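# Remove one staple stick and stand it on table

## Task

Pull a single stick of staples out of the staple box and set it down on the table with its legs pointing downward, far enough away that it touches neither the box's tray nor its sleeve.

## Robot and tools

Robot: two arms, left_arm and right_arm, each with a two-finger gripper. Base positions in metres (scene frame): left_arm (+0.044, +0.347, 0), right_arm (-0.017, -0.313, 0), each turned only slightly about z. A camera stand sits behind the arms.

Frames. The scene frame has its origin at table-top height, halfway between the arms' nominal bases; +x points out over the table, +z up, and left_arm is on the +y side (image left/right does not follow these names). Reported positions, orientations, velocities and Hand targets use the scene frame. Offsets you send use the axes of that arm's own Hand target. Gripper axes: fingers extend along its +z, they open and close along its y. end_effector_position is the point between the pads, roughly 1 cm short of the fingertips. Reported poses may be off by a few cm, worse at long reach.

Row layout (used by execute_actions and move): 14 numbers, each in [-1, 1]: left_arm dx, dy, dz, rx, ry, rz, opening, then right_arm the same seven. Both arms are always given. dx..rz are offsets, not poses: they count from the arm's Hand target as it stood when the action or move began, along that target's axes. 1.0 equals 0.6 m of travel or 180 degrees of turn; rx, ry, rz form one rotation vector. Opening is absolute: +1 fully open (0.094 m), -1 closed. All zeros for the six pose numbers re-requests the current Hand target; the opening value is always a real command, so resend the present one to keep a gripper unchanged.

execute_actions(actions, cameras): actions is a list of actions; each action is a table of up to 15 rows, one per 1/30 s step; a short table repeats its final row to fill 15 steps. Every row counts from the action's starting Hand target, not from the row before; repeating an offset in a new action moves further. cameras: list of names, ["all"], or []; images appear only with an empty actions list or when requested. An empty list also reports the scene number.

move(target, speed, blend, opening_speed, grip_force, blocking, cameras): target is one 14-number row or a list of up to 15 rows, every row an offset from the same starting Hand targets. Straight-line paths, all arms finishing together, at least 0.5 s, cut off at 10 s. speed: m/s, 0.002 to 2.9, default 0.25 (turning up to twice that in rad/s), one value or one per target. blend: corner rounding radius in m per target; 0 means stop at each. opening_speed: change per second on the -1..1 scale, minimum 0.2; use it to close gently. grip_force: newtons per finger pad, 10 to 50, persists until changed; lower force closes slowly. blocking=false returns after about 0.5 s while the move continues. No obstacle avoidance. The result ends with a move: line (done, off_target, moving, held, fault, etc.) and any limits (paced = pose clipped, held = steps withheld). done means at rest within 10 mm and 2 degrees; it says nothing about contact.

wait(seconds): 0 to 10, holds commands, lets a running move continue. stop(): brakes a running move (needs space at speed). zoom_image(camera, region): region [x0, y0, x1, y1] in pixels of that camera's newest image, at most 504 by 504. finished_scene(scene): integer scene number; ends the scene irreversibly, and the goal must still hold with the robot hands off.

Cameras (all 896x504): cam_head_left, cam_head_right, cam_high, cam_low, cam_left_wrist, cam_right_wrist. Calibration (intrinsics, distortion, world-to-camera transforms) is supplied; fixed cameras may be shifted up to 2.3 degrees and 9 mm, and wrist views can lag during motion.

Control behaviour: each step the commanded orientation is limited to within 40 degrees of the measured one. Grippers often stop a few cm short of the Hand target because of friction and weight; waiting won't fix it, but a new command (even zeros) retries, and you can send the remaining gap as an offset. Tiny moves may not start. A blocked arm keeps pushing until commanded back past its gripper.

Result lines: end_effector_position (m) and end_effector_quat_wxyz; Hand target (last commanded pose after clipping); Tool commands; grip_measured (same scale as opening; reads up to about 2.5 mm wide when empty, a few mm narrower than a firmly held part); grip_effort_nm (gripper motor effort, negative = closing, not pad force, keeps a residual at rest); Joint positions (last entry is the opening in m); Joint torques (include arm weight, noisy, numbers 1-3 wrap at ±28 N m); Joint velocities, possibly shown as within noise; step readings of positions for execute_actions calls. Joint ranges (rad): waist -2.618 to 3.054, shoulder 0 to 3.142, elbow 0 to 3.142 (straight 2.901), wrist pitch and yaw ±1.571, wrist roll ±2.094.

Gripping: pads grip about 50 to 64 N; force rises about 1 N per 0.001 below first-touch reading, then jumps to the limit. Release by commanding well above grip_measured.

Avoid: dropping the stick or letting go while it moves; fast impacts with the table, box or fixtures; hard pressing; any contact between the two arms, including one gripper closing on the other's fingers; pulling on a wrist camera cable; routing a path near an arm's own base (go around it); leaving anything off the table. Motor heat builds from holding loads, stretched reaches or pushing at unreachable poses: MOTOR HOT at 75 °C, a fault that folds and disables the arm at 90 °C, collapse at 100 °C. Loose objects may occasionally be nudged by disturbances.

Each tool is called after "Request:" as a command line: name --argument value for each argument, lists and objects as JSON in quotes; but a table of rows of numbers goes row by row, as --pt "numbers of a row", without its own name.

## Session

Request:
execute_actions --actions '[]'

Scene clock: 0.00 s.
left_arm: end_effector_position=(+0.4481, +0.3619, +0.1128) grip_measured=+1.000 grip_effort_nm=n/a end_effector_quat_wxyz=(+0.600, +0.012, +0.799, +0.021) | right_arm: end_effector_position=(+0.3779, -0.3457, +0.1248) grip_measured=+1.000 grip_effort_nm=n/a end_effector_quat_wxyz=(+0.619, +0.081, +0.779, -0.055)
Joint positions: left_arm=[-0.012 1.531 0.376 0.873 0.024 0.058 0.094] | right_arm=[-0.012 1.494 0.34 0.921 0.186 0.058 0.094]
Joint velocities: within noise
Joint torques (N m): no reading
Heat: left arm: 29 °C; right arm: 32 °C.
Hand target: left_arm +0.4488, +0.3619, +0.1149; +0.602, +0.012, +0.798, +0.021 | right_arm +0.3807, -0.3458, +0.1343; +0.630, +0.082, +0.770, -0.055
Tool commands: left_gripper/opening=+1.0 right_gripper/opening=+1.0
camera_calibration:
cam_left_wrist: T_world_to_cam=[[-0.00298239, -0.998075, -0.0619524, 0.369443], [-0.663699, 0.0483161, -0.746438, 0.402439], [0.747994, 0.0388916, -0.662565, -0.183476], [0, 0, 0, 1]] pos_world=[0.405439, 0.356423, 0.201719]
cam_right_wrist: T_world_to_cam=[[-0.209665, -0.977647, -0.0157429, -0.256371], [-0.611885, 0.143748, -0.777775, 0.416153], [0.762652, -0.153439, -0.628346, -0.172318], [0, 0, 0, 1]] pos_world=[0.332304, -0.336902, 0.211362]

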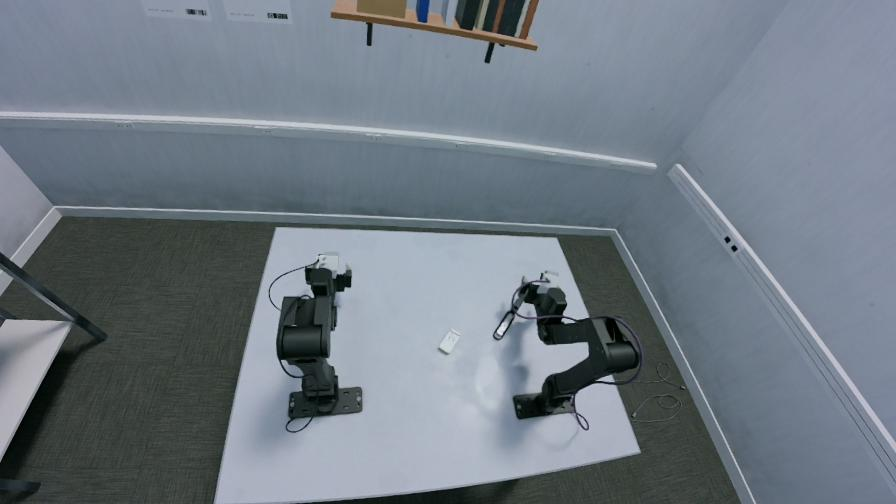

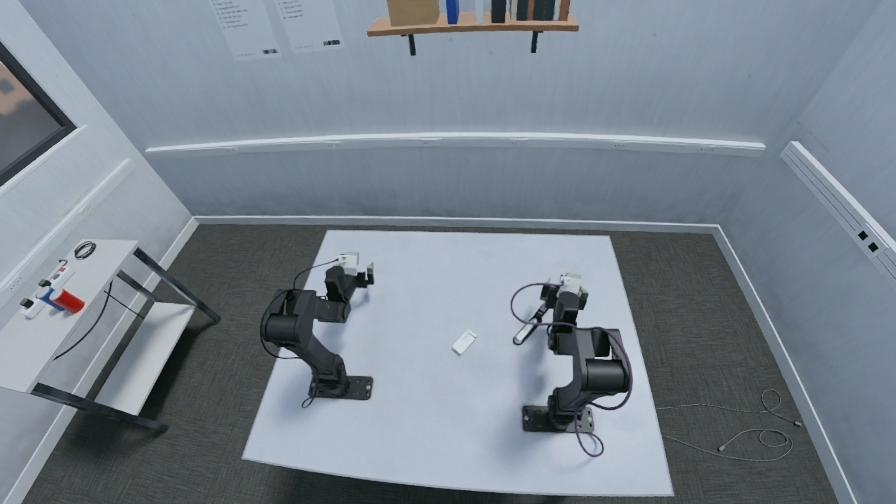

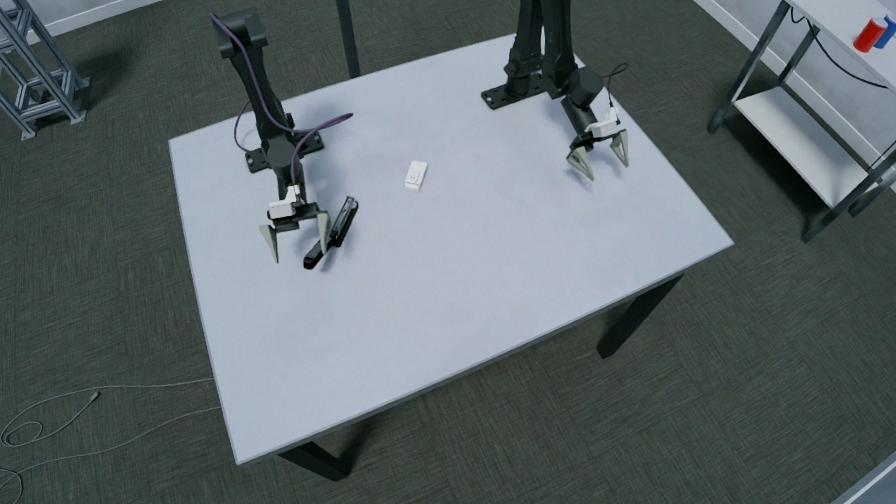

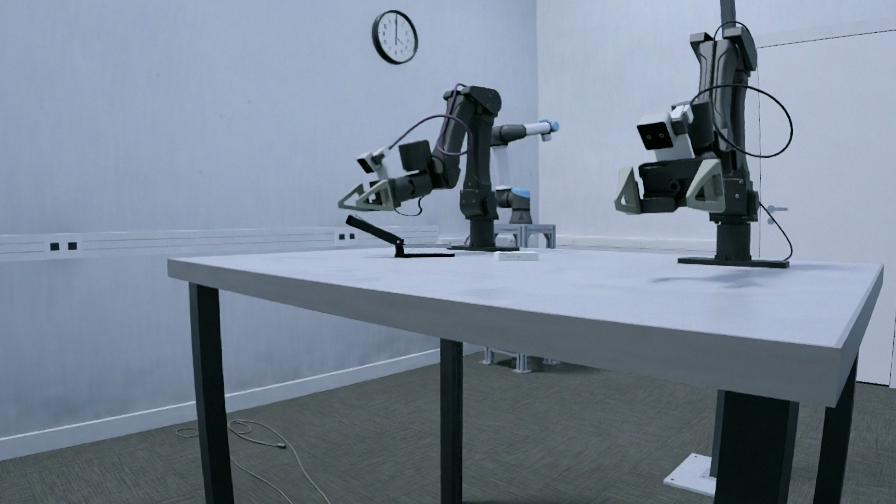

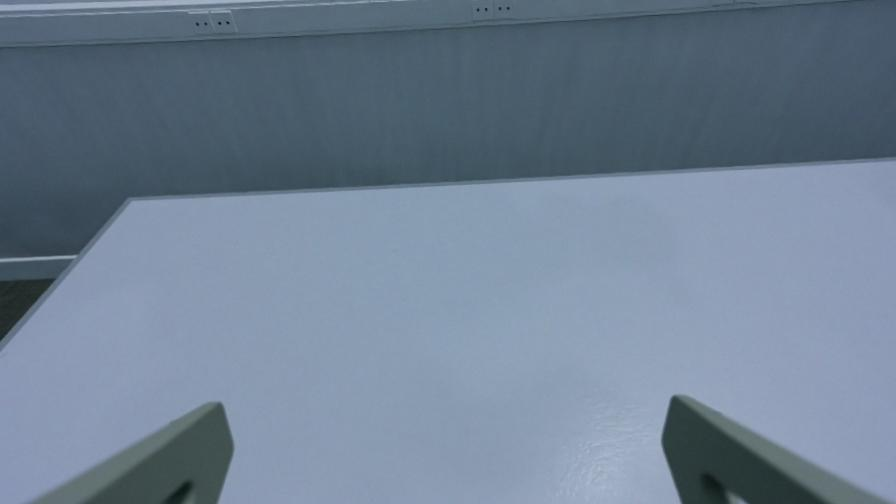

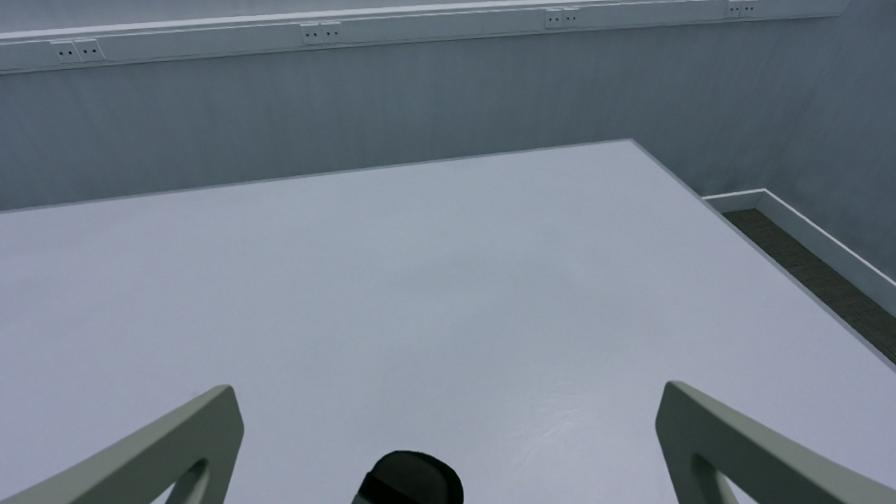

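Request:
zoom_image --camera "cam_high" --region '[340, 130, 480, 230]'

Request:
zoom_image --camera "cam_head_right" --region '[400, 300, 520, 390]'

Request:
zoom_image --camera "cam_head_left" --region '[400, 290, 520, 380]'

Scaled by 3.600 from the camera's 896x504 image, which has a finer 1280x720 frame.

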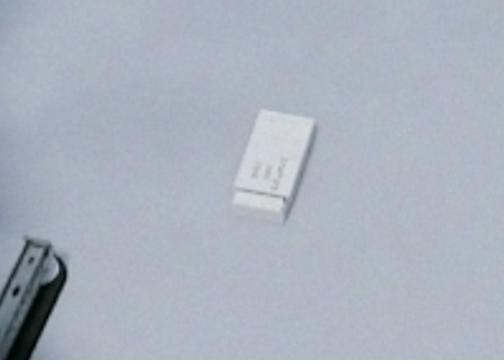

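Scaled by 4.200 from the camera's 896x504 image, which has a finer 1280x720 frame.

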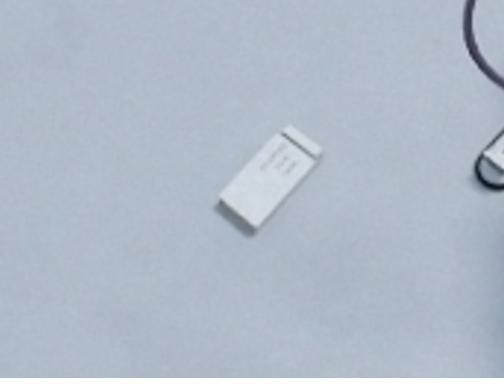

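Scaled by 4.200 from the camera's 896x504 image, which has a finer 1280x720 frame.

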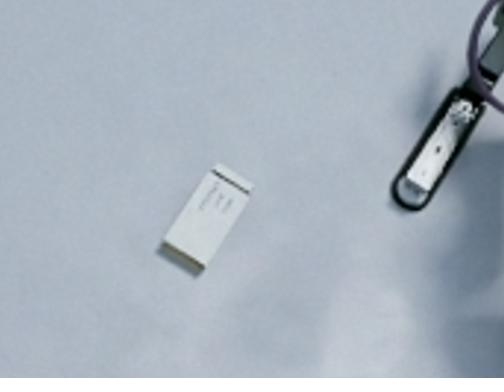

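Request:
move --pt "0.0385 -0.19 -0.275 0.0957 0.075 0.0476 0.35 -0.1306 0.0025 -0.0266 0 0 0 0.35" --pt "0.077 -0.38 -0.5503 0.1914 0.1499 0.0952 0.35 0.0667 0.4867 -0.3295 -0.2365 0.3905 -0.2987 0.35" --speed 0.25 --blend '[0.05, 0]' --cameras '["cam_right_wrist","cam_high"]'

Scene clock: 90.67 s.
left_arm: end_effector_position=(+0.1174, +0.1275, +0.1440) grip_measured=+0.352 grip_effort_nm=-0.09 end_effector_quat_wxyz=(+0.354, +0.300, +0.876, -0.133) | right_arm: end_effector_position=(+0.2391, -0.0240, +0.1350) grip_measured=+0.353 grip_effort_nm=-0.17 end_effector_quat_wxyz=(-0.002, -0.439, +0.898, -0.007)
Joint positions: left_arm=[-1.807 0.914 0.707 -0.916 -0.658 -0.936 0.064] | right_arm=[0.837 2.035 1.918 -1.463 0.011 -0.061 0.064]
Joint torques (N m): left_arm=[-0.39 -0.27 8.98 0.89 -0.64 -0.11] | right_arm=[0.13 -9.17 8.55 0.33 -0.11 -0.08]
Heat: left arm: 36 °C; right arm: 32 °C.
Hand target: left_arm +0.1200, +0.1300, +0.1502; +0.363, +0.298, +0.874, -0.124 | right_arm +0.2396, -0.0201, +0.1402; +0.000, -0.442, +0.897, +0.000
Off the commanded pose: left_arm 0.007 m, 1 deg | right_arm 0.006 m, 1 deg.
move: done
camera_calibration:
cam_right_wrist: T_world_to_cam=[[0.785676, -0.618118, 0.0253724, -0.205746], [-0.562766, -0.697083, 0.444264, 0.0960264], [-0.256921, -0.363326, -0.895537, 0.26417], [0, 0, 0, 1]] pos_world=[0.283561, 0.0357429, 0.199133]
Images, in order (width x height): cam_high 896x504, cam_right_wrist 896x504.

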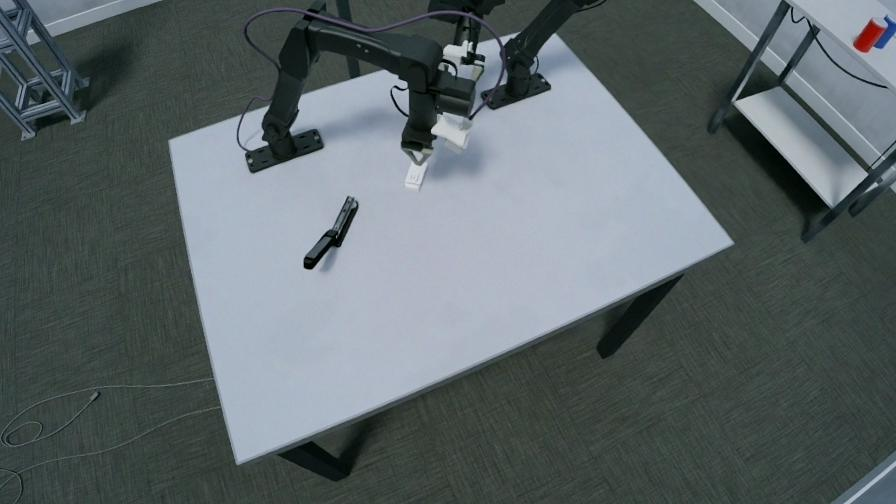

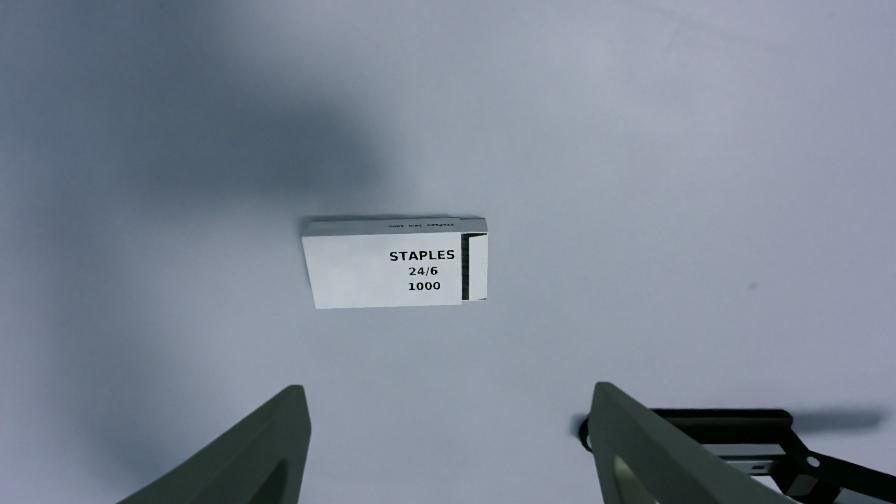

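Request:
move --target '[-0.0143,-0.1193,0.1907,0,0,0,0.35,0.043,-0.0372,0.1087,-0.1303,0.1308,0.4864,0.35]' --speed 0.2 --cameras '["cam_right_wrist","cam_left_wrist"]'

Scene clock: 126.10 s.
left_arm: end_effector_position=(+0.1432, +0.0315, +0.0713) grip_measured=+0.352 grip_effort_nm=-0.10 end_effector_quat_wxyz=(+0.357, +0.304, +0.876, -0.112) | right_arm: end_effector_position=(+0.2395, -0.0579, +0.0633) grip_measured=+0.353 grip_effort_nm=-0.17 end_effector_quat_wxyz=(-0.252, +0.306, +0.916, +0.061)
Joint positions: left_arm=[-1.638 1.432 0.706 -0.329 -0.597 -0.752 0.064] | right_arm=[0.543 2.141 1.688 -1.366 -0.466 1.14 0.064]
Joint torques (N m): left_arm=[0.47 -3.85 8.1 1.79 -0.35 0.05] | right_arm=[-0.28 -13.14 5.15 0.15 -0.4 0.07]
Heat: left arm: 34 °C; right arm: 33 °C.
Hand target: left_arm +0.1451, +0.0202, +0.0753; +0.362, +0.298, +0.874, -0.124 | right_arm +0.2416, -0.0542, +0.0749; -0.246, +0.309, +0.915, +0.083
Off the commanded pose: left_arm 0.012 m, 2 deg | right_arm 0.012 m, 3 deg.
move: off_target (left_arm, right_arm)
camera_calibration:
cam_left_wrist: T_world_to_cam=[[-0.623625, -0.781235, -0.027651, 0.115803], [-0.735412, 0.598306, -0.31812, 0.147506], [0.26507, -0.178052, -0.947647, 0.126204], [0, 0, 0, 1]] pos_world=[0.147242, 0.0246866, 0.169724]
cam_right_wrist: T_world_to_cam=[[-0.589606, -0.80566, 0.0572363, 0.0912969], [-0.426542, 0.370765, 0.824982, 0.109663], [-0.685877, 0.462001, -0.562253, 0.317136], [0, 0, 0, 1]] pos_world=[0.318121, -0.113622, 0.0826153]
Images, in order (width x height): cam_left_wrist 896x504, cam_right_wrist 896x504.

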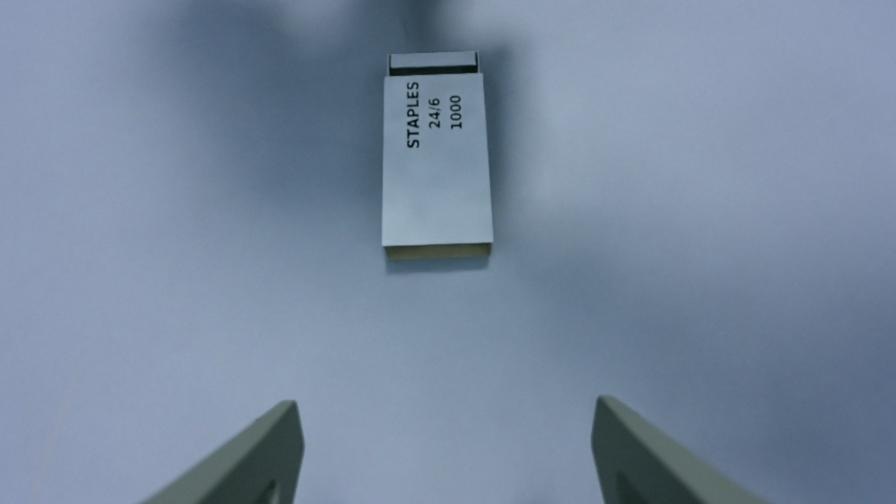

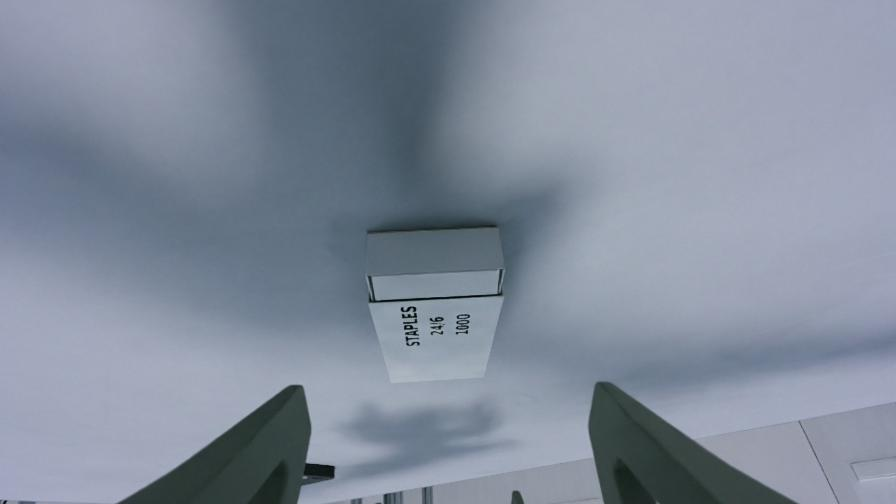

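Request:
move --target '[-0.016,0.007,0.117,0,0,0,0.35,-0.0238,0.0043,0.0498,0,0,0,0.35]' --speed 0.1 --cameras '["cam_right_wrist","cam_left_wrist"]'

Scene clock: 176.37 s.
left_arm: end_effector_position=(+0.1894, -0.0003, +0.0318) grip_measured=+0.352 grip_effort_nm=-0.10 end_effector_quat_wxyz=(+0.357, +0.301, +0.877, -0.115) | right_arm: end_effector_position=(+0.2429, -0.0554, +0.0421) grip_measured=+0.353 grip_effort_nm=-0.17 end_effector_quat_wxyz=(-0.240, +0.308, +0.918, +0.076)
Joint positions: left_arm=[-1.468 1.658 0.718 -0.024 -0.505 -0.588 0.064] | right_arm=[0.543 2.141 1.609 -1.246 -0.468 1.151 0.064]
Joint torques (N m): left_arm=[0.28 -4.96 7.46 1.97 -0.23 0.07] | right_arm=[0.62 -9.89 5.19 0.22 -0.4 0.06]
Heat: left arm: 36 °C; right arm: 37 °C.
Hand target: left_arm +0.1923, -0.0110, +0.0326; +0.363, +0.298, +0.874, -0.124 | right_arm +0.2410, -0.0507, +0.0419; -0.246, +0.309, +0.915, +0.083
Off the commanded pose: left_arm 0.011 m, 1 deg | right_arm 0.005 m, 1 deg.
move: off_target (left_arm)
camera_calibration:
cam_left_wrist: T_world_to_cam=[[-0.620931, -0.783587, -0.0209073, 0.117929], [-0.738572, 0.593779, -0.319276, 0.18857], [0.262595, -0.182806, -0.947431, 0.071409], [0, 0, 0, 1]] pos_world=[0.193747, -0.00650704, 0.130326]
cam_right_wrist: T_world_to_cam=[[-0.598889, -0.800468, 0.0241293, 0.100528], [-0.448094, 0.35992, 0.818333, 0.132615], [-0.663735, 0.479279, -0.574237, 0.3025], [0, 0, 0, 1]] pos_world=[0.320408, -0.112243, 0.0627581]
Images, in order (width x height): cam_left_wrist 896x504, cam_right_wrist 896x504.

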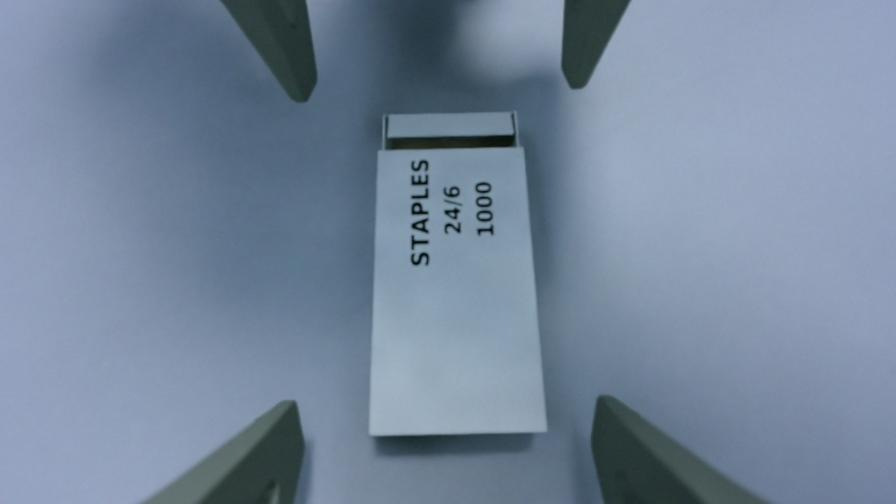

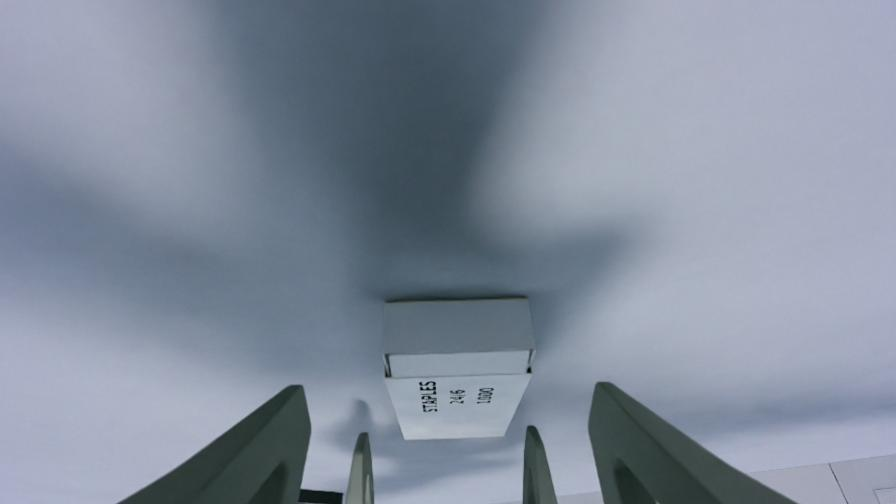

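Request:
move --target '[0,-0.0036,0.0212,0,0,0,0.35,-0.0047,-0.006,0.0203,0,0,0,0.35]' --speed 0.08 --cameras '["cam_right_wrist","cam_left_wrist"]'

Scene clock: 201.33 s.
left_arm: end_effector_position=(+0.1944, -0.0078, +0.0228) grip_measured=+0.352 grip_effort_nm=-0.10 end_effector_quat_wxyz=(+0.357, +0.302, +0.877, -0.114) | right_arm: end_effector_position=(+0.2375, -0.0562, +0.0290) grip_measured=+0.353 grip_effort_nm=-0.17 end_effector_quat_wxyz=(-0.241, +0.308, +0.917, +0.075)
Joint positions: left_arm=[-1.454 1.713 0.734 0.021 -0.496 -0.574 0.064] | right_arm=[0.549 2.141 1.554 -1.192 -0.469 1.158 0.064]
Joint torques (N m): left_arm=[0.46 -5.35 7.46 1.98 -0.24 0.1] | right_arm=[0.62 -10.04 5.14 0.22 -0.39 0.08]
Heat: left arm: 34 °C; right arm: 36 °C.
Hand target: left_arm +0.1982, -0.0181, +0.0235; +0.362, +0.298, +0.874, -0.123 | right_arm +0.2360, -0.0513, +0.0299; -0.245, +0.309, +0.915, +0.083
Off the commanded pose: left_arm 0.011 m, 1 deg | right_arm 0.005 m, 1 deg.
move: off_target (left_arm)
camera_calibration:
cam_left_wrist: T_world_to_cam=[[-0.622429, -0.782378, -0.021619, 0.115291], [-0.737549, 0.595561, -0.31832, 0.193608], [0.261922, -0.182186, -0.947737, 0.060359], [0, 0, 0, 1]] pos_world=[0.198747, -0.0141077, 0.121326]
cam_right_wrist: T_world_to_cam=[[-0.598739, -0.800478, 0.0273138, 0.0969039], [-0.445721, 0.361335, 0.819005, 0.140594], [-0.665465, 0.478197, -0.573135, 0.292162], [0, 0, 0, 1]] pos_world=[0.315109, -0.112943, 0.049654]
Images, in order (width x height): cam_left_wrist 896x504, cam_right_wrist 896x504.

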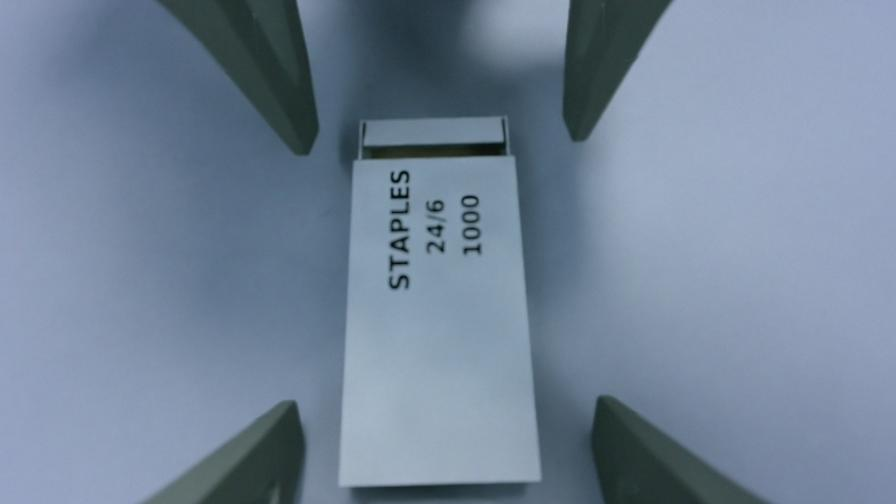

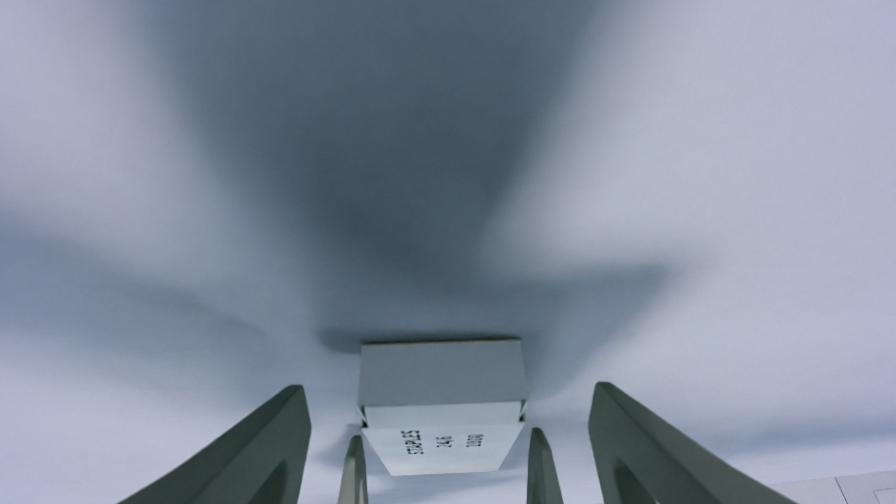

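Request:
move --target '[0,0,0,0,0,0,-0.4,-0.002,0,0.0104,0,0,0,0.35]' --speed 0.05 --grip_force '[12, 14]' --opening_speed 0.4 --cameras '["cam_right_wrist","cam_left_wrist"]'

Scene clock: 223.07 s.
left_arm: end_effector_position=(+0.1943, -0.0080, +0.0229) grip_measured=-0.197 grip_effort_nm=-0.31 end_effector_quat_wxyz=(+0.357, +0.302, +0.877, -0.115) | right_arm: end_effector_position=(+0.2365, -0.0545, +0.0247) grip_measured=+0.353 grip_effort_nm=-0.17 end_effector_quat_wxyz=(-0.239, +0.307, +0.918, +0.077)
Joint positions: left_arm=[-1.454 1.713 0.734 0.022 -0.496 -0.574 0.038] | right_arm=[0.553 2.141 1.537 -1.166 -0.47 1.163 0.064]
Joint torques (N m): left_arm=[0.54 -5.57 7.16 1.99 -0.23 0.06] | right_arm=[0.64 -9.66 5.04 0.22 -0.4 0.07]
Heat: left arm: 35 °C; right arm: 36 °C.
Hand target: left_arm +0.1981, -0.0182, +0.0235; +0.362, +0.298, +0.874, -0.124 | right_arm +0.2343, -0.0500, +0.0239; -0.246, +0.309, +0.915, +0.083
Off the commanded pose: left_arm 0.011 m, 1 deg | right_arm 0.005 m, 1 deg.
grip_force (N): 12, 14
move: off_target (left_arm)
camera_calibration:
cam_left_wrist: T_world_to_cam=[[-0.622609, -0.782258, -0.0207526, 0.115147], [-0.737504, 0.595441, -0.31865, 0.193697], [0.261623, -0.183089, -0.947645, 0.0603767], [0, 0, 0, 1]] pos_world=[0.198747, -0.0142065, 0.121327]
cam_right_wrist: T_world_to_cam=[[-0.599098, -0.800376, 0.0219123, 0.0979483], [-0.449582, 0.358915, 0.817958, 0.143905], [-0.662539, 0.480186, -0.57486, 0.287575], [0, 0, 0, 1]] pos_world=[0.313908, -0.111344, 0.0454606]
Images, in order (width x height): cam_left_wrist 896x504, cam_right_wrist 896x504.

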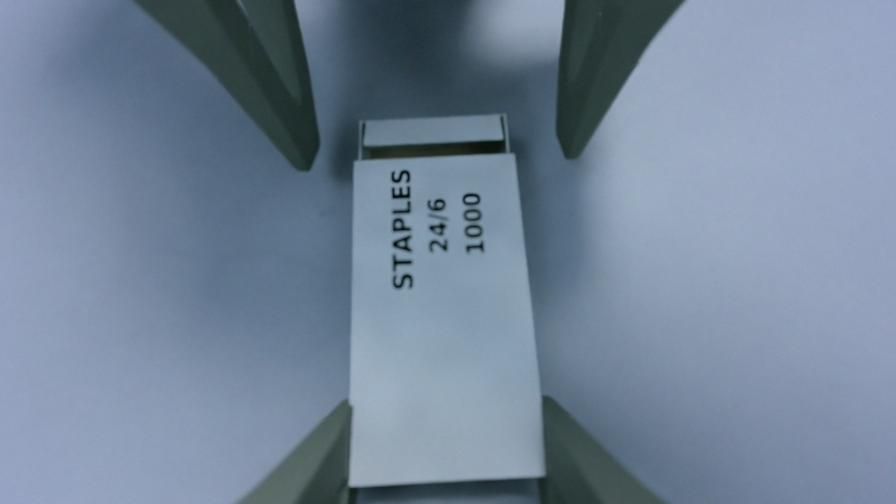

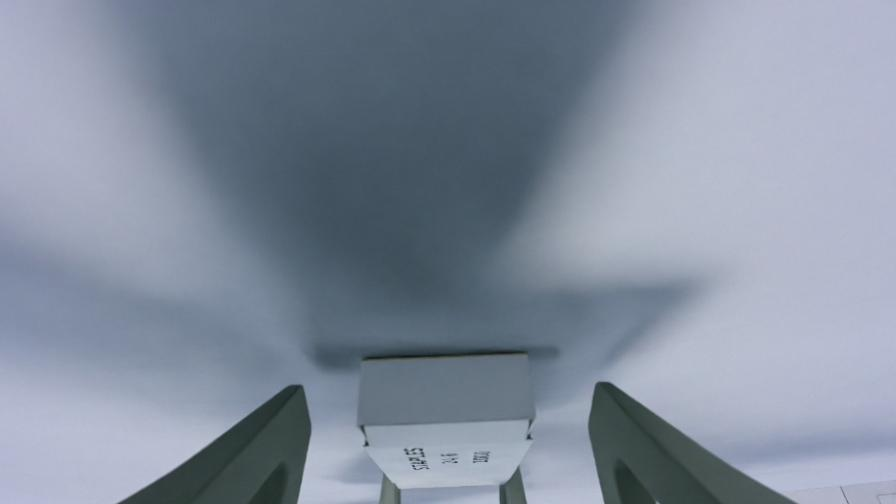

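Request:
zoom_image --camera "cam_right_wrist" --region '[270, 320, 630, 504]'

Request:
zoom_image --camera "cam_left_wrist" --region '[270, 60, 630, 260]'

Scaled by 1.400 from the camera's 896x504 image, which has a finer 1280x720 frame.

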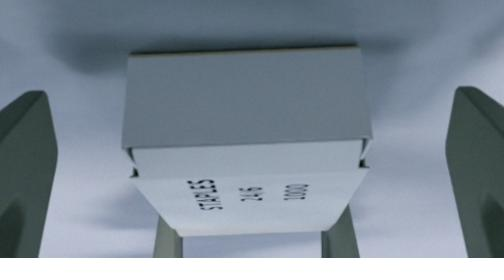

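Scaled by 1.400 from the camera's 896x504 image, which has a finer 1280x720 frame.

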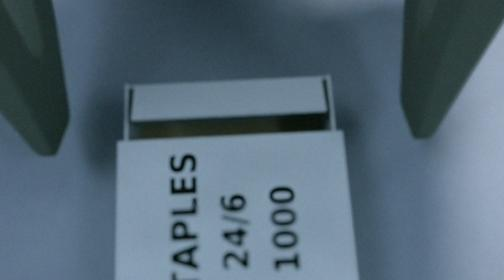

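Request:
move --target '[0,0,0,0,0,0,-0.4,-0.009,0,-0.0013,0,0,0,0.35]' --speed 0.05 --cameras '["cam_right_wrist"]'

Request:
zoom_image --camera "cam_right_wrist" --region '[270, 320, 630, 504]'

Scene clock: 262.03 s.
left_arm: end_effector_position=(+0.1943, -0.0080, +0.0229) grip_measured=-0.198 grip_effort_nm=-0.34 end_effector_quat_wxyz=(+0.357, +0.302, +0.877, -0.115) | right_arm: end_effector_position=(+0.2365, -0.0545, +0.0247) grip_measured=+0.353 grip_effort_nm=-0.17 end_effector_quat_wxyz=(-0.239, +0.307, +0.918, +0.077)
Joint positions: left_arm=[-1.454 1.713 0.734 0.022 -0.496 -0.574 0.038] | right_arm=[0.553 2.141 1.537 -1.166 -0.47 1.163 0.064]
Joint torques (N m): left_arm=[0.4 -5.48 7.35 1.93 -0.21 0.07] | right_arm=[-0.59 -8.81 5.67 0.21 -0.37 -0.06]
Heat: left arm: 36 °C; right arm: 35 °C.
Hand target: left_arm +0.1981, -0.0182, +0.0235; +0.362, +0.298, +0.874, -0.124 | right_arm +0.2383, -0.0531, +0.0219; -0.246, +0.309, +0.915, +0.083
Off the commanded pose: left_arm 0.011 m, 1 deg | right_arm 0.004 m, 1 deg.
grip_force (N): 12, 14
move: off_target (left_arm)
camera_calibration:
cam_right_wrist: T_world_to_cam=[[-0.599098, -0.800376, 0.0219123, 0.0979483], [-0.449582, 0.358915, 0.817958, 0.143905], [-0.662539, 0.480186, -0.57486, 0.287575], [0, 0, 0, 1]] pos_world=[0.313908, -0.111344, 0.0454606]
Images, in order (width x height): cam_right_wrist 896x504.

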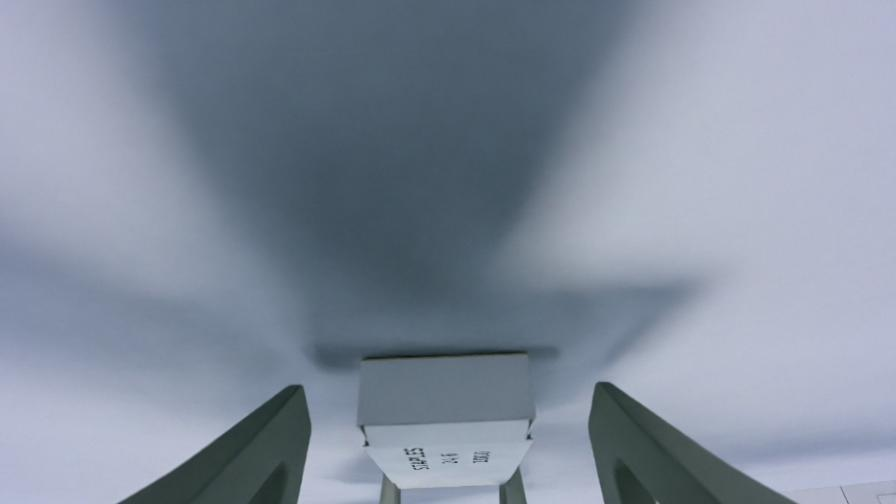

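Scaled by 1.400 from the camera's 896x504 image, which has a finer 1280x720 frame.

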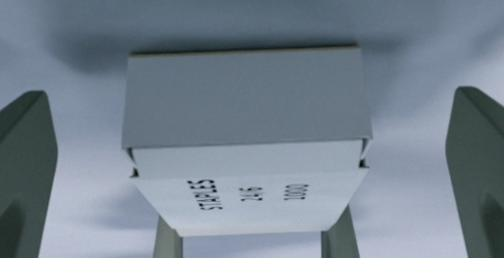

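Request:
move --target '[0,0,0,0,0,0,-0.4,-0.009,0,-0.003,0,0,0,0.35]' --speed 0.05 --cameras '["cam_right_wrist"]'

Request:
zoom_image --camera "cam_right_wrist" --region '[270, 320, 630, 504]'

Scene clock: 265.60 s.
left_arm: end_effector_position=(+0.1943, -0.0080, +0.0229) grip_measured=-0.198 grip_effort_nm=-0.33 end_effector_quat_wxyz=(+0.357, +0.302, +0.877, -0.115) | right_arm: end_effector_position=(+0.2390, -0.0588, +0.0200) grip_measured=+0.353 grip_effort_nm=-0.17 end_effector_quat_wxyz=(-0.243, +0.309, +0.917, +0.075)
Joint positions: left_arm=[-1.454 1.713 0.734 0.022 -0.496 -0.574 0.038] | right_arm=[0.539 2.155 1.537 -1.166 -0.47 1.149 0.064]
Joint torques (N m): left_arm=[0.49 -5.42 7.35 1.95 -0.21 0.07] | right_arm=[-0.58 -9.14 6.65 0.09 -0.34 -0.06]
Heat: left arm: 36 °C; right arm: 35 °C.
Hand target: left_arm +0.1981, -0.0182, +0.0235; +0.362, +0.298, +0.874, -0.124 | right_arm +0.2427, -0.0564, +0.0208; -0.246, +0.309, +0.915, +0.083
Off the commanded pose: left_arm 0.011 m, 1 deg | right_arm 0.005 m, 1 deg.
grip_force (N): 12, 14
move: off_target (left_arm)
camera_calibration:
cam_right_wrist: T_world_to_cam=[[-0.600562, -0.799074, 0.0284045, 0.0963095], [-0.442227, 0.361543, 0.820806, 0.148772], [-0.666154, 0.480384, -0.5705, 0.289389], [0, 0, 0, 1]] pos_world=[0.316409, -0.115847, 0.040248]
Images, in order (width x height): cam_right_wrist 896x504.

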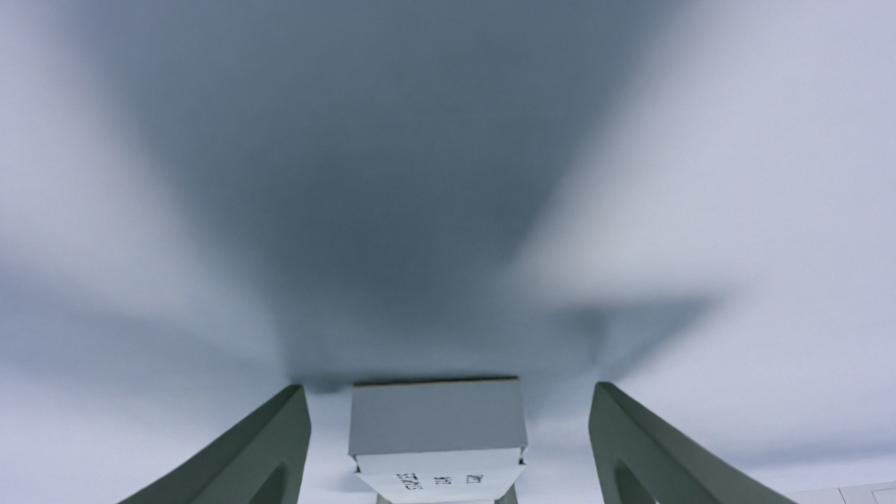

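Scaled by 1.400 from the camera's 896x504 image, which has a finer 1280x720 frame.

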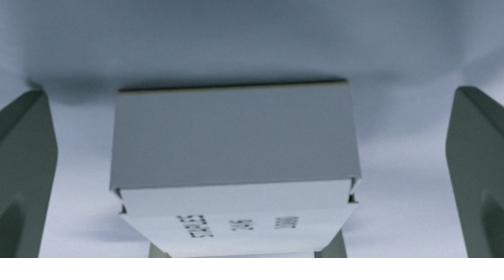

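Request:
move --target '[0,0,0,0,0,0,-0.4,0.0035,0.0045,-0.006,0,0,0,0.35]' --speed 0.05 --cameras '["cam_right_wrist"]'

Request:
zoom_image --camera "cam_right_wrist" --region '[270, 320, 630, 504]'

Scene clock: 276.47 s.
left_arm: end_effector_position=(+0.1943, -0.0080, +0.0229) grip_measured=-0.198 grip_effort_nm=-0.34 end_effector_quat_wxyz=(+0.357, +0.302, +0.877, -0.115) | right_arm: end_effector_position=(+0.2423, -0.0574, +0.0216) grip_measured=+0.353 grip_effort_nm=-0.17 end_effector_quat_wxyz=(-0.240, +0.308, +0.917, +0.079)
Joint positions: left_arm=[-1.454 1.713 0.734 0.022 -0.496 -0.574 0.038] | right_arm=[0.538 2.157 1.549 -1.167 -0.47 1.149 0.064]
Joint torques (N m): left_arm=[0.47 -5.53 7.24 1.97 -0.24 0.1] | right_arm=[-0.16 -9.13 7.61 -0.09 -0.35 -0.04]
Heat: left arm: 36 °C; right arm: 37 °C.
Hand target: left_arm +0.1981, -0.0182, +0.0235; +0.362, +0.298, +0.874, -0.124 | right_arm +0.2444, -0.0543, +0.0250; -0.245, +0.309, +0.915, +0.083
Off the commanded pose: left_arm 0.011 m, 1 deg | right_arm 0.005 m, 1 deg.
grip_force (N): 12, 14
move: off_target (left_arm)
camera_calibration:
cam_right_wrist: T_world_to_cam=[[-0.60145, -0.798673, 0.0194913, 0.0997757], [-0.448499, 0.357737, 0.819069, 0.1497], [-0.66114, 0.483887, -0.573364, 0.290946], [0, 0, 0, 1]] pos_world=[0.319506, -0.11465, 0.0422589]
Images, in order (width x height): cam_right_wrist 896x504.

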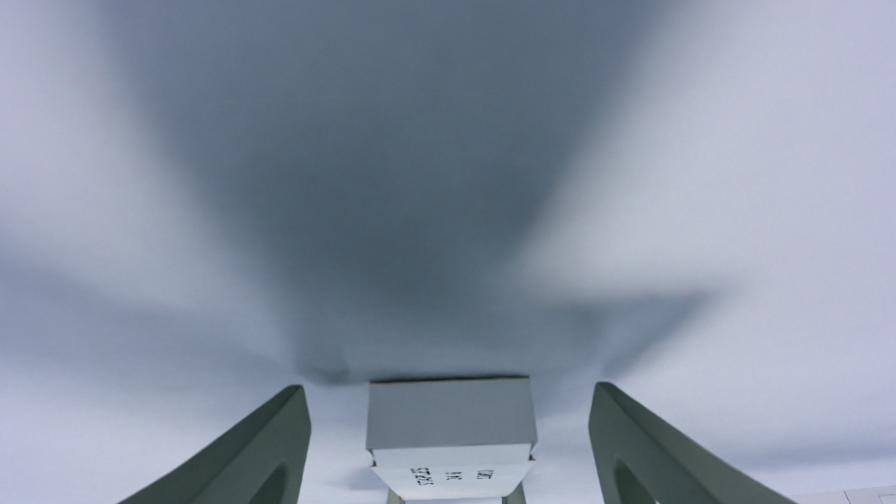

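Scaled by 1.400 from the camera's 896x504 image, which has a finer 1280x720 frame.

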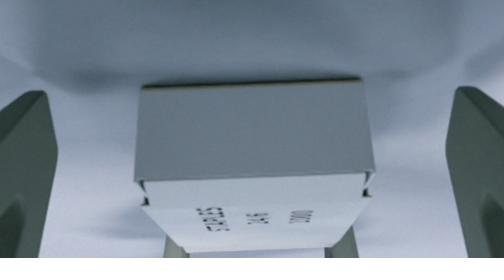

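Request:
move --target '[0,0,0,0,0,0,-0.4,0,0,0,0,0,0,-0.4]' --speed 0.05 --opening_speed 0.4 --cameras '["cam_right_wrist","cam_left_wrist"]'

Request:
zoom_image --camera "cam_right_wrist" --region '[270, 320, 630, 504]'

Scene clock: 287.43 s.
left_arm: end_effector_position=(+0.1943, -0.0080, +0.0229) grip_measured=-0.198 grip_effort_nm=-0.34 end_effector_quat_wxyz=(+0.357, +0.302, +0.877, -0.115) | right_arm: end_effector_position=(+0.2420, -0.0576, +0.0217) grip_measured=-0.212 grip_effort_nm=-0.36 end_effector_quat_wxyz=(-0.240, +0.309, +0.917, +0.078)
Joint positions: left_arm=[-1.454 1.713 0.734 0.022 -0.496 -0.574 0.038] | right_arm=[0.538 2.157 1.549 -1.169 -0.47 1.149 0.037]
Joint torques (N m): left_arm=[0.47 -5.55 7.31 1.98 -0.24 0.13] | right_arm=[-0.13 -9.18 7.6 -0.07 -0.36 -0.05]
Heat: left arm: 36 °C; right arm: 37 °C.
Hand target: left_arm +0.1981, -0.0182, +0.0235; +0.362, +0.298, +0.874, -0.124 | right_arm +0.2444, -0.0543, +0.0250; -0.246, +0.309, +0.915, +0.083
Off the commanded pose: left_arm 0.011 m, 1 deg | right_arm 0.005 m, 1 deg.
grip_force (N): 12, 14
move: off_target (left_arm)
camera_calibration:
cam_left_wrist: T_world_to_cam=[[-0.622609, -0.782258, -0.0207526, 0.115147], [-0.737504, 0.595441, -0.31865, 0.193697], [0.261623, -0.183089, -0.947645, 0.0603767], [0, 0, 0, 1]] pos_world=[0.198747, -0.0142065, 0.121327]
cam_right_wrist: T_world_to_cam=[[-0.601443, -0.798641, 0.020962, 0.0994551], [-0.447402, 0.358437, 0.819362, 0.14932], [-0.661889, 0.483421, -0.572893, 0.290961], [0, 0, 0, 1]] pos_world=[0.319207, -0.11475, 0.0422571]
Images, in order (width x height): cam_left_wrist 896x504, cam_right_wrist 896x504.

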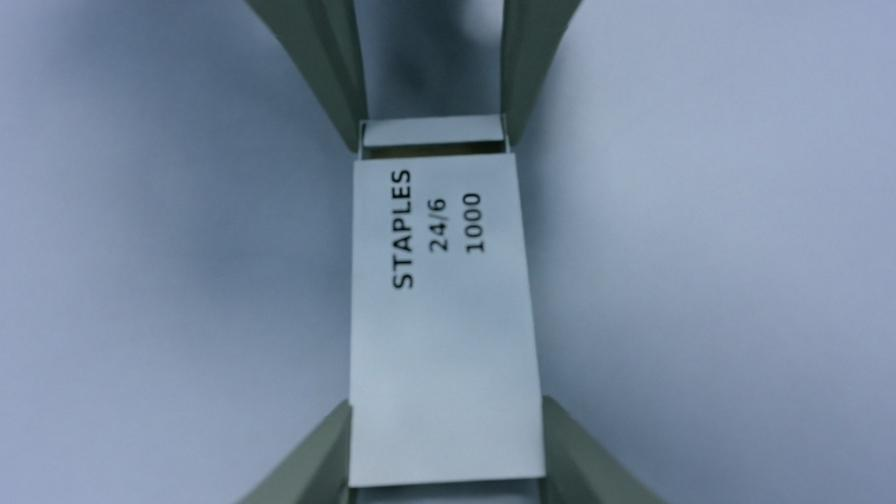

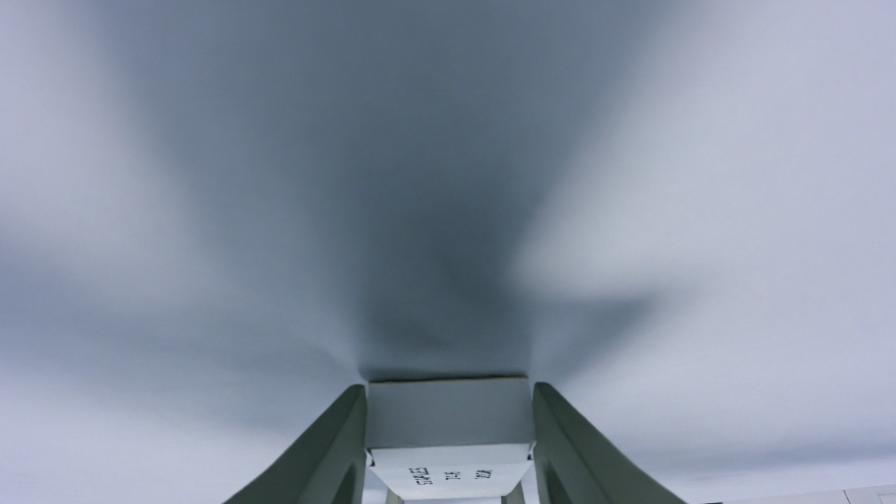

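Scaled by 1.400 from the camera's 896x504 image, which has a finer 1280x720 frame.

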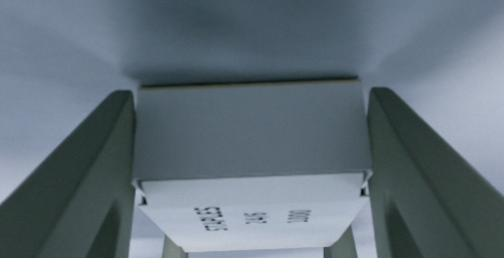

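Request:
move --target '[0,0,0,0,0,0,-0.4,-0.074,0.0018,-0.0485,0,0,0,-0.4]' --speed 0.05 --cameras '["cam_right_wrist","cam_left_wrist"]'

Scene clock: 297.23 s.
left_arm: end_effector_position=(+0.2045, -0.0224, +0.0387) grip_measured=-0.201 grip_effort_nm=-0.34 end_effector_quat_wxyz=(+0.382, +0.280, +0.869, -0.142) | right_arm: end_effector_position=(+0.2617, -0.0759, +0.0325) grip_measured=-0.212 grip_effort_nm=-0.39 end_effector_quat_wxyz=(-0.283, +0.306, +0.906, +0.077)
Joint positions: left_arm=[-1.442 1.713 0.75 0.091 -0.511 -0.573 0.038] | right_arm=[0.449 2.255 1.713 -1.354 -0.509 1.025 0.037]
Joint torques (N m): left_arm=[-0.73 -5.76 5.9 1.28 -0.05 0.1] | right_arm=[-3.1 -9.84 8.39 0.25 0.26 -0.08]
Heat: left arm: 36 °C; right arm: 37 °C.
Hand target: left_arm +0.1981, -0.0183, +0.0236; +0.362, +0.298, +0.874, -0.124 | right_arm +0.2872, -0.0855, +0.0279; -0.246, +0.309, +0.915, +0.083
Off the commanded pose: left_arm 0.017 m, 4 deg | right_arm 0.028 m, 5 deg.
grip_force (N): 12, 14
move: off_target (left_arm, right_arm)
camera_calibration:
cam_left_wrist: T_world_to_cam=[[-0.605545, -0.795392, 0.0258362, 0.104926], [-0.740093, 0.550917, -0.385685, 0.217013], [0.292537, -0.252671, -0.922269, 0.0613036], [0, 0, 0, 1]] pos_world=[0.206214, -0.0206094, 0.137526]
cam_right_wrist: T_world_to_cam=[[-0.593691, -0.803194, 0.0491011, 0.0931659], [-0.377896, 0.332158, 0.864214, 0.134199], [-0.710441, 0.494521, -0.500723, 0.330217], [0, 0, 0, 1]] pos_world=[0.340625, -0.133044, 0.0447957]
Images, in order (width x height): cam_left_wrist 896x504, cam_right_wrist 896x504.

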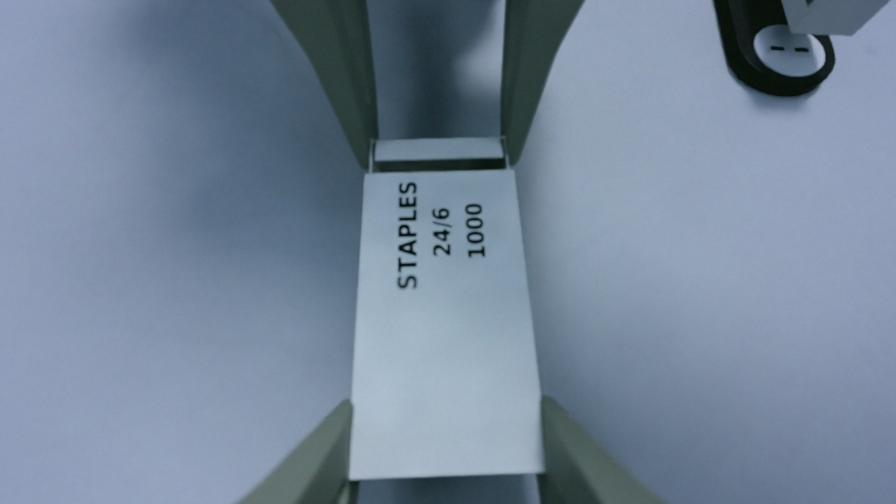

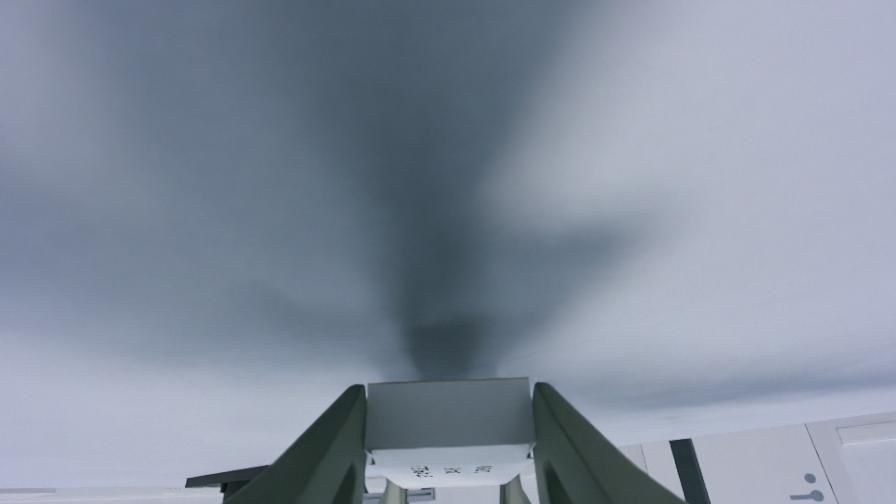

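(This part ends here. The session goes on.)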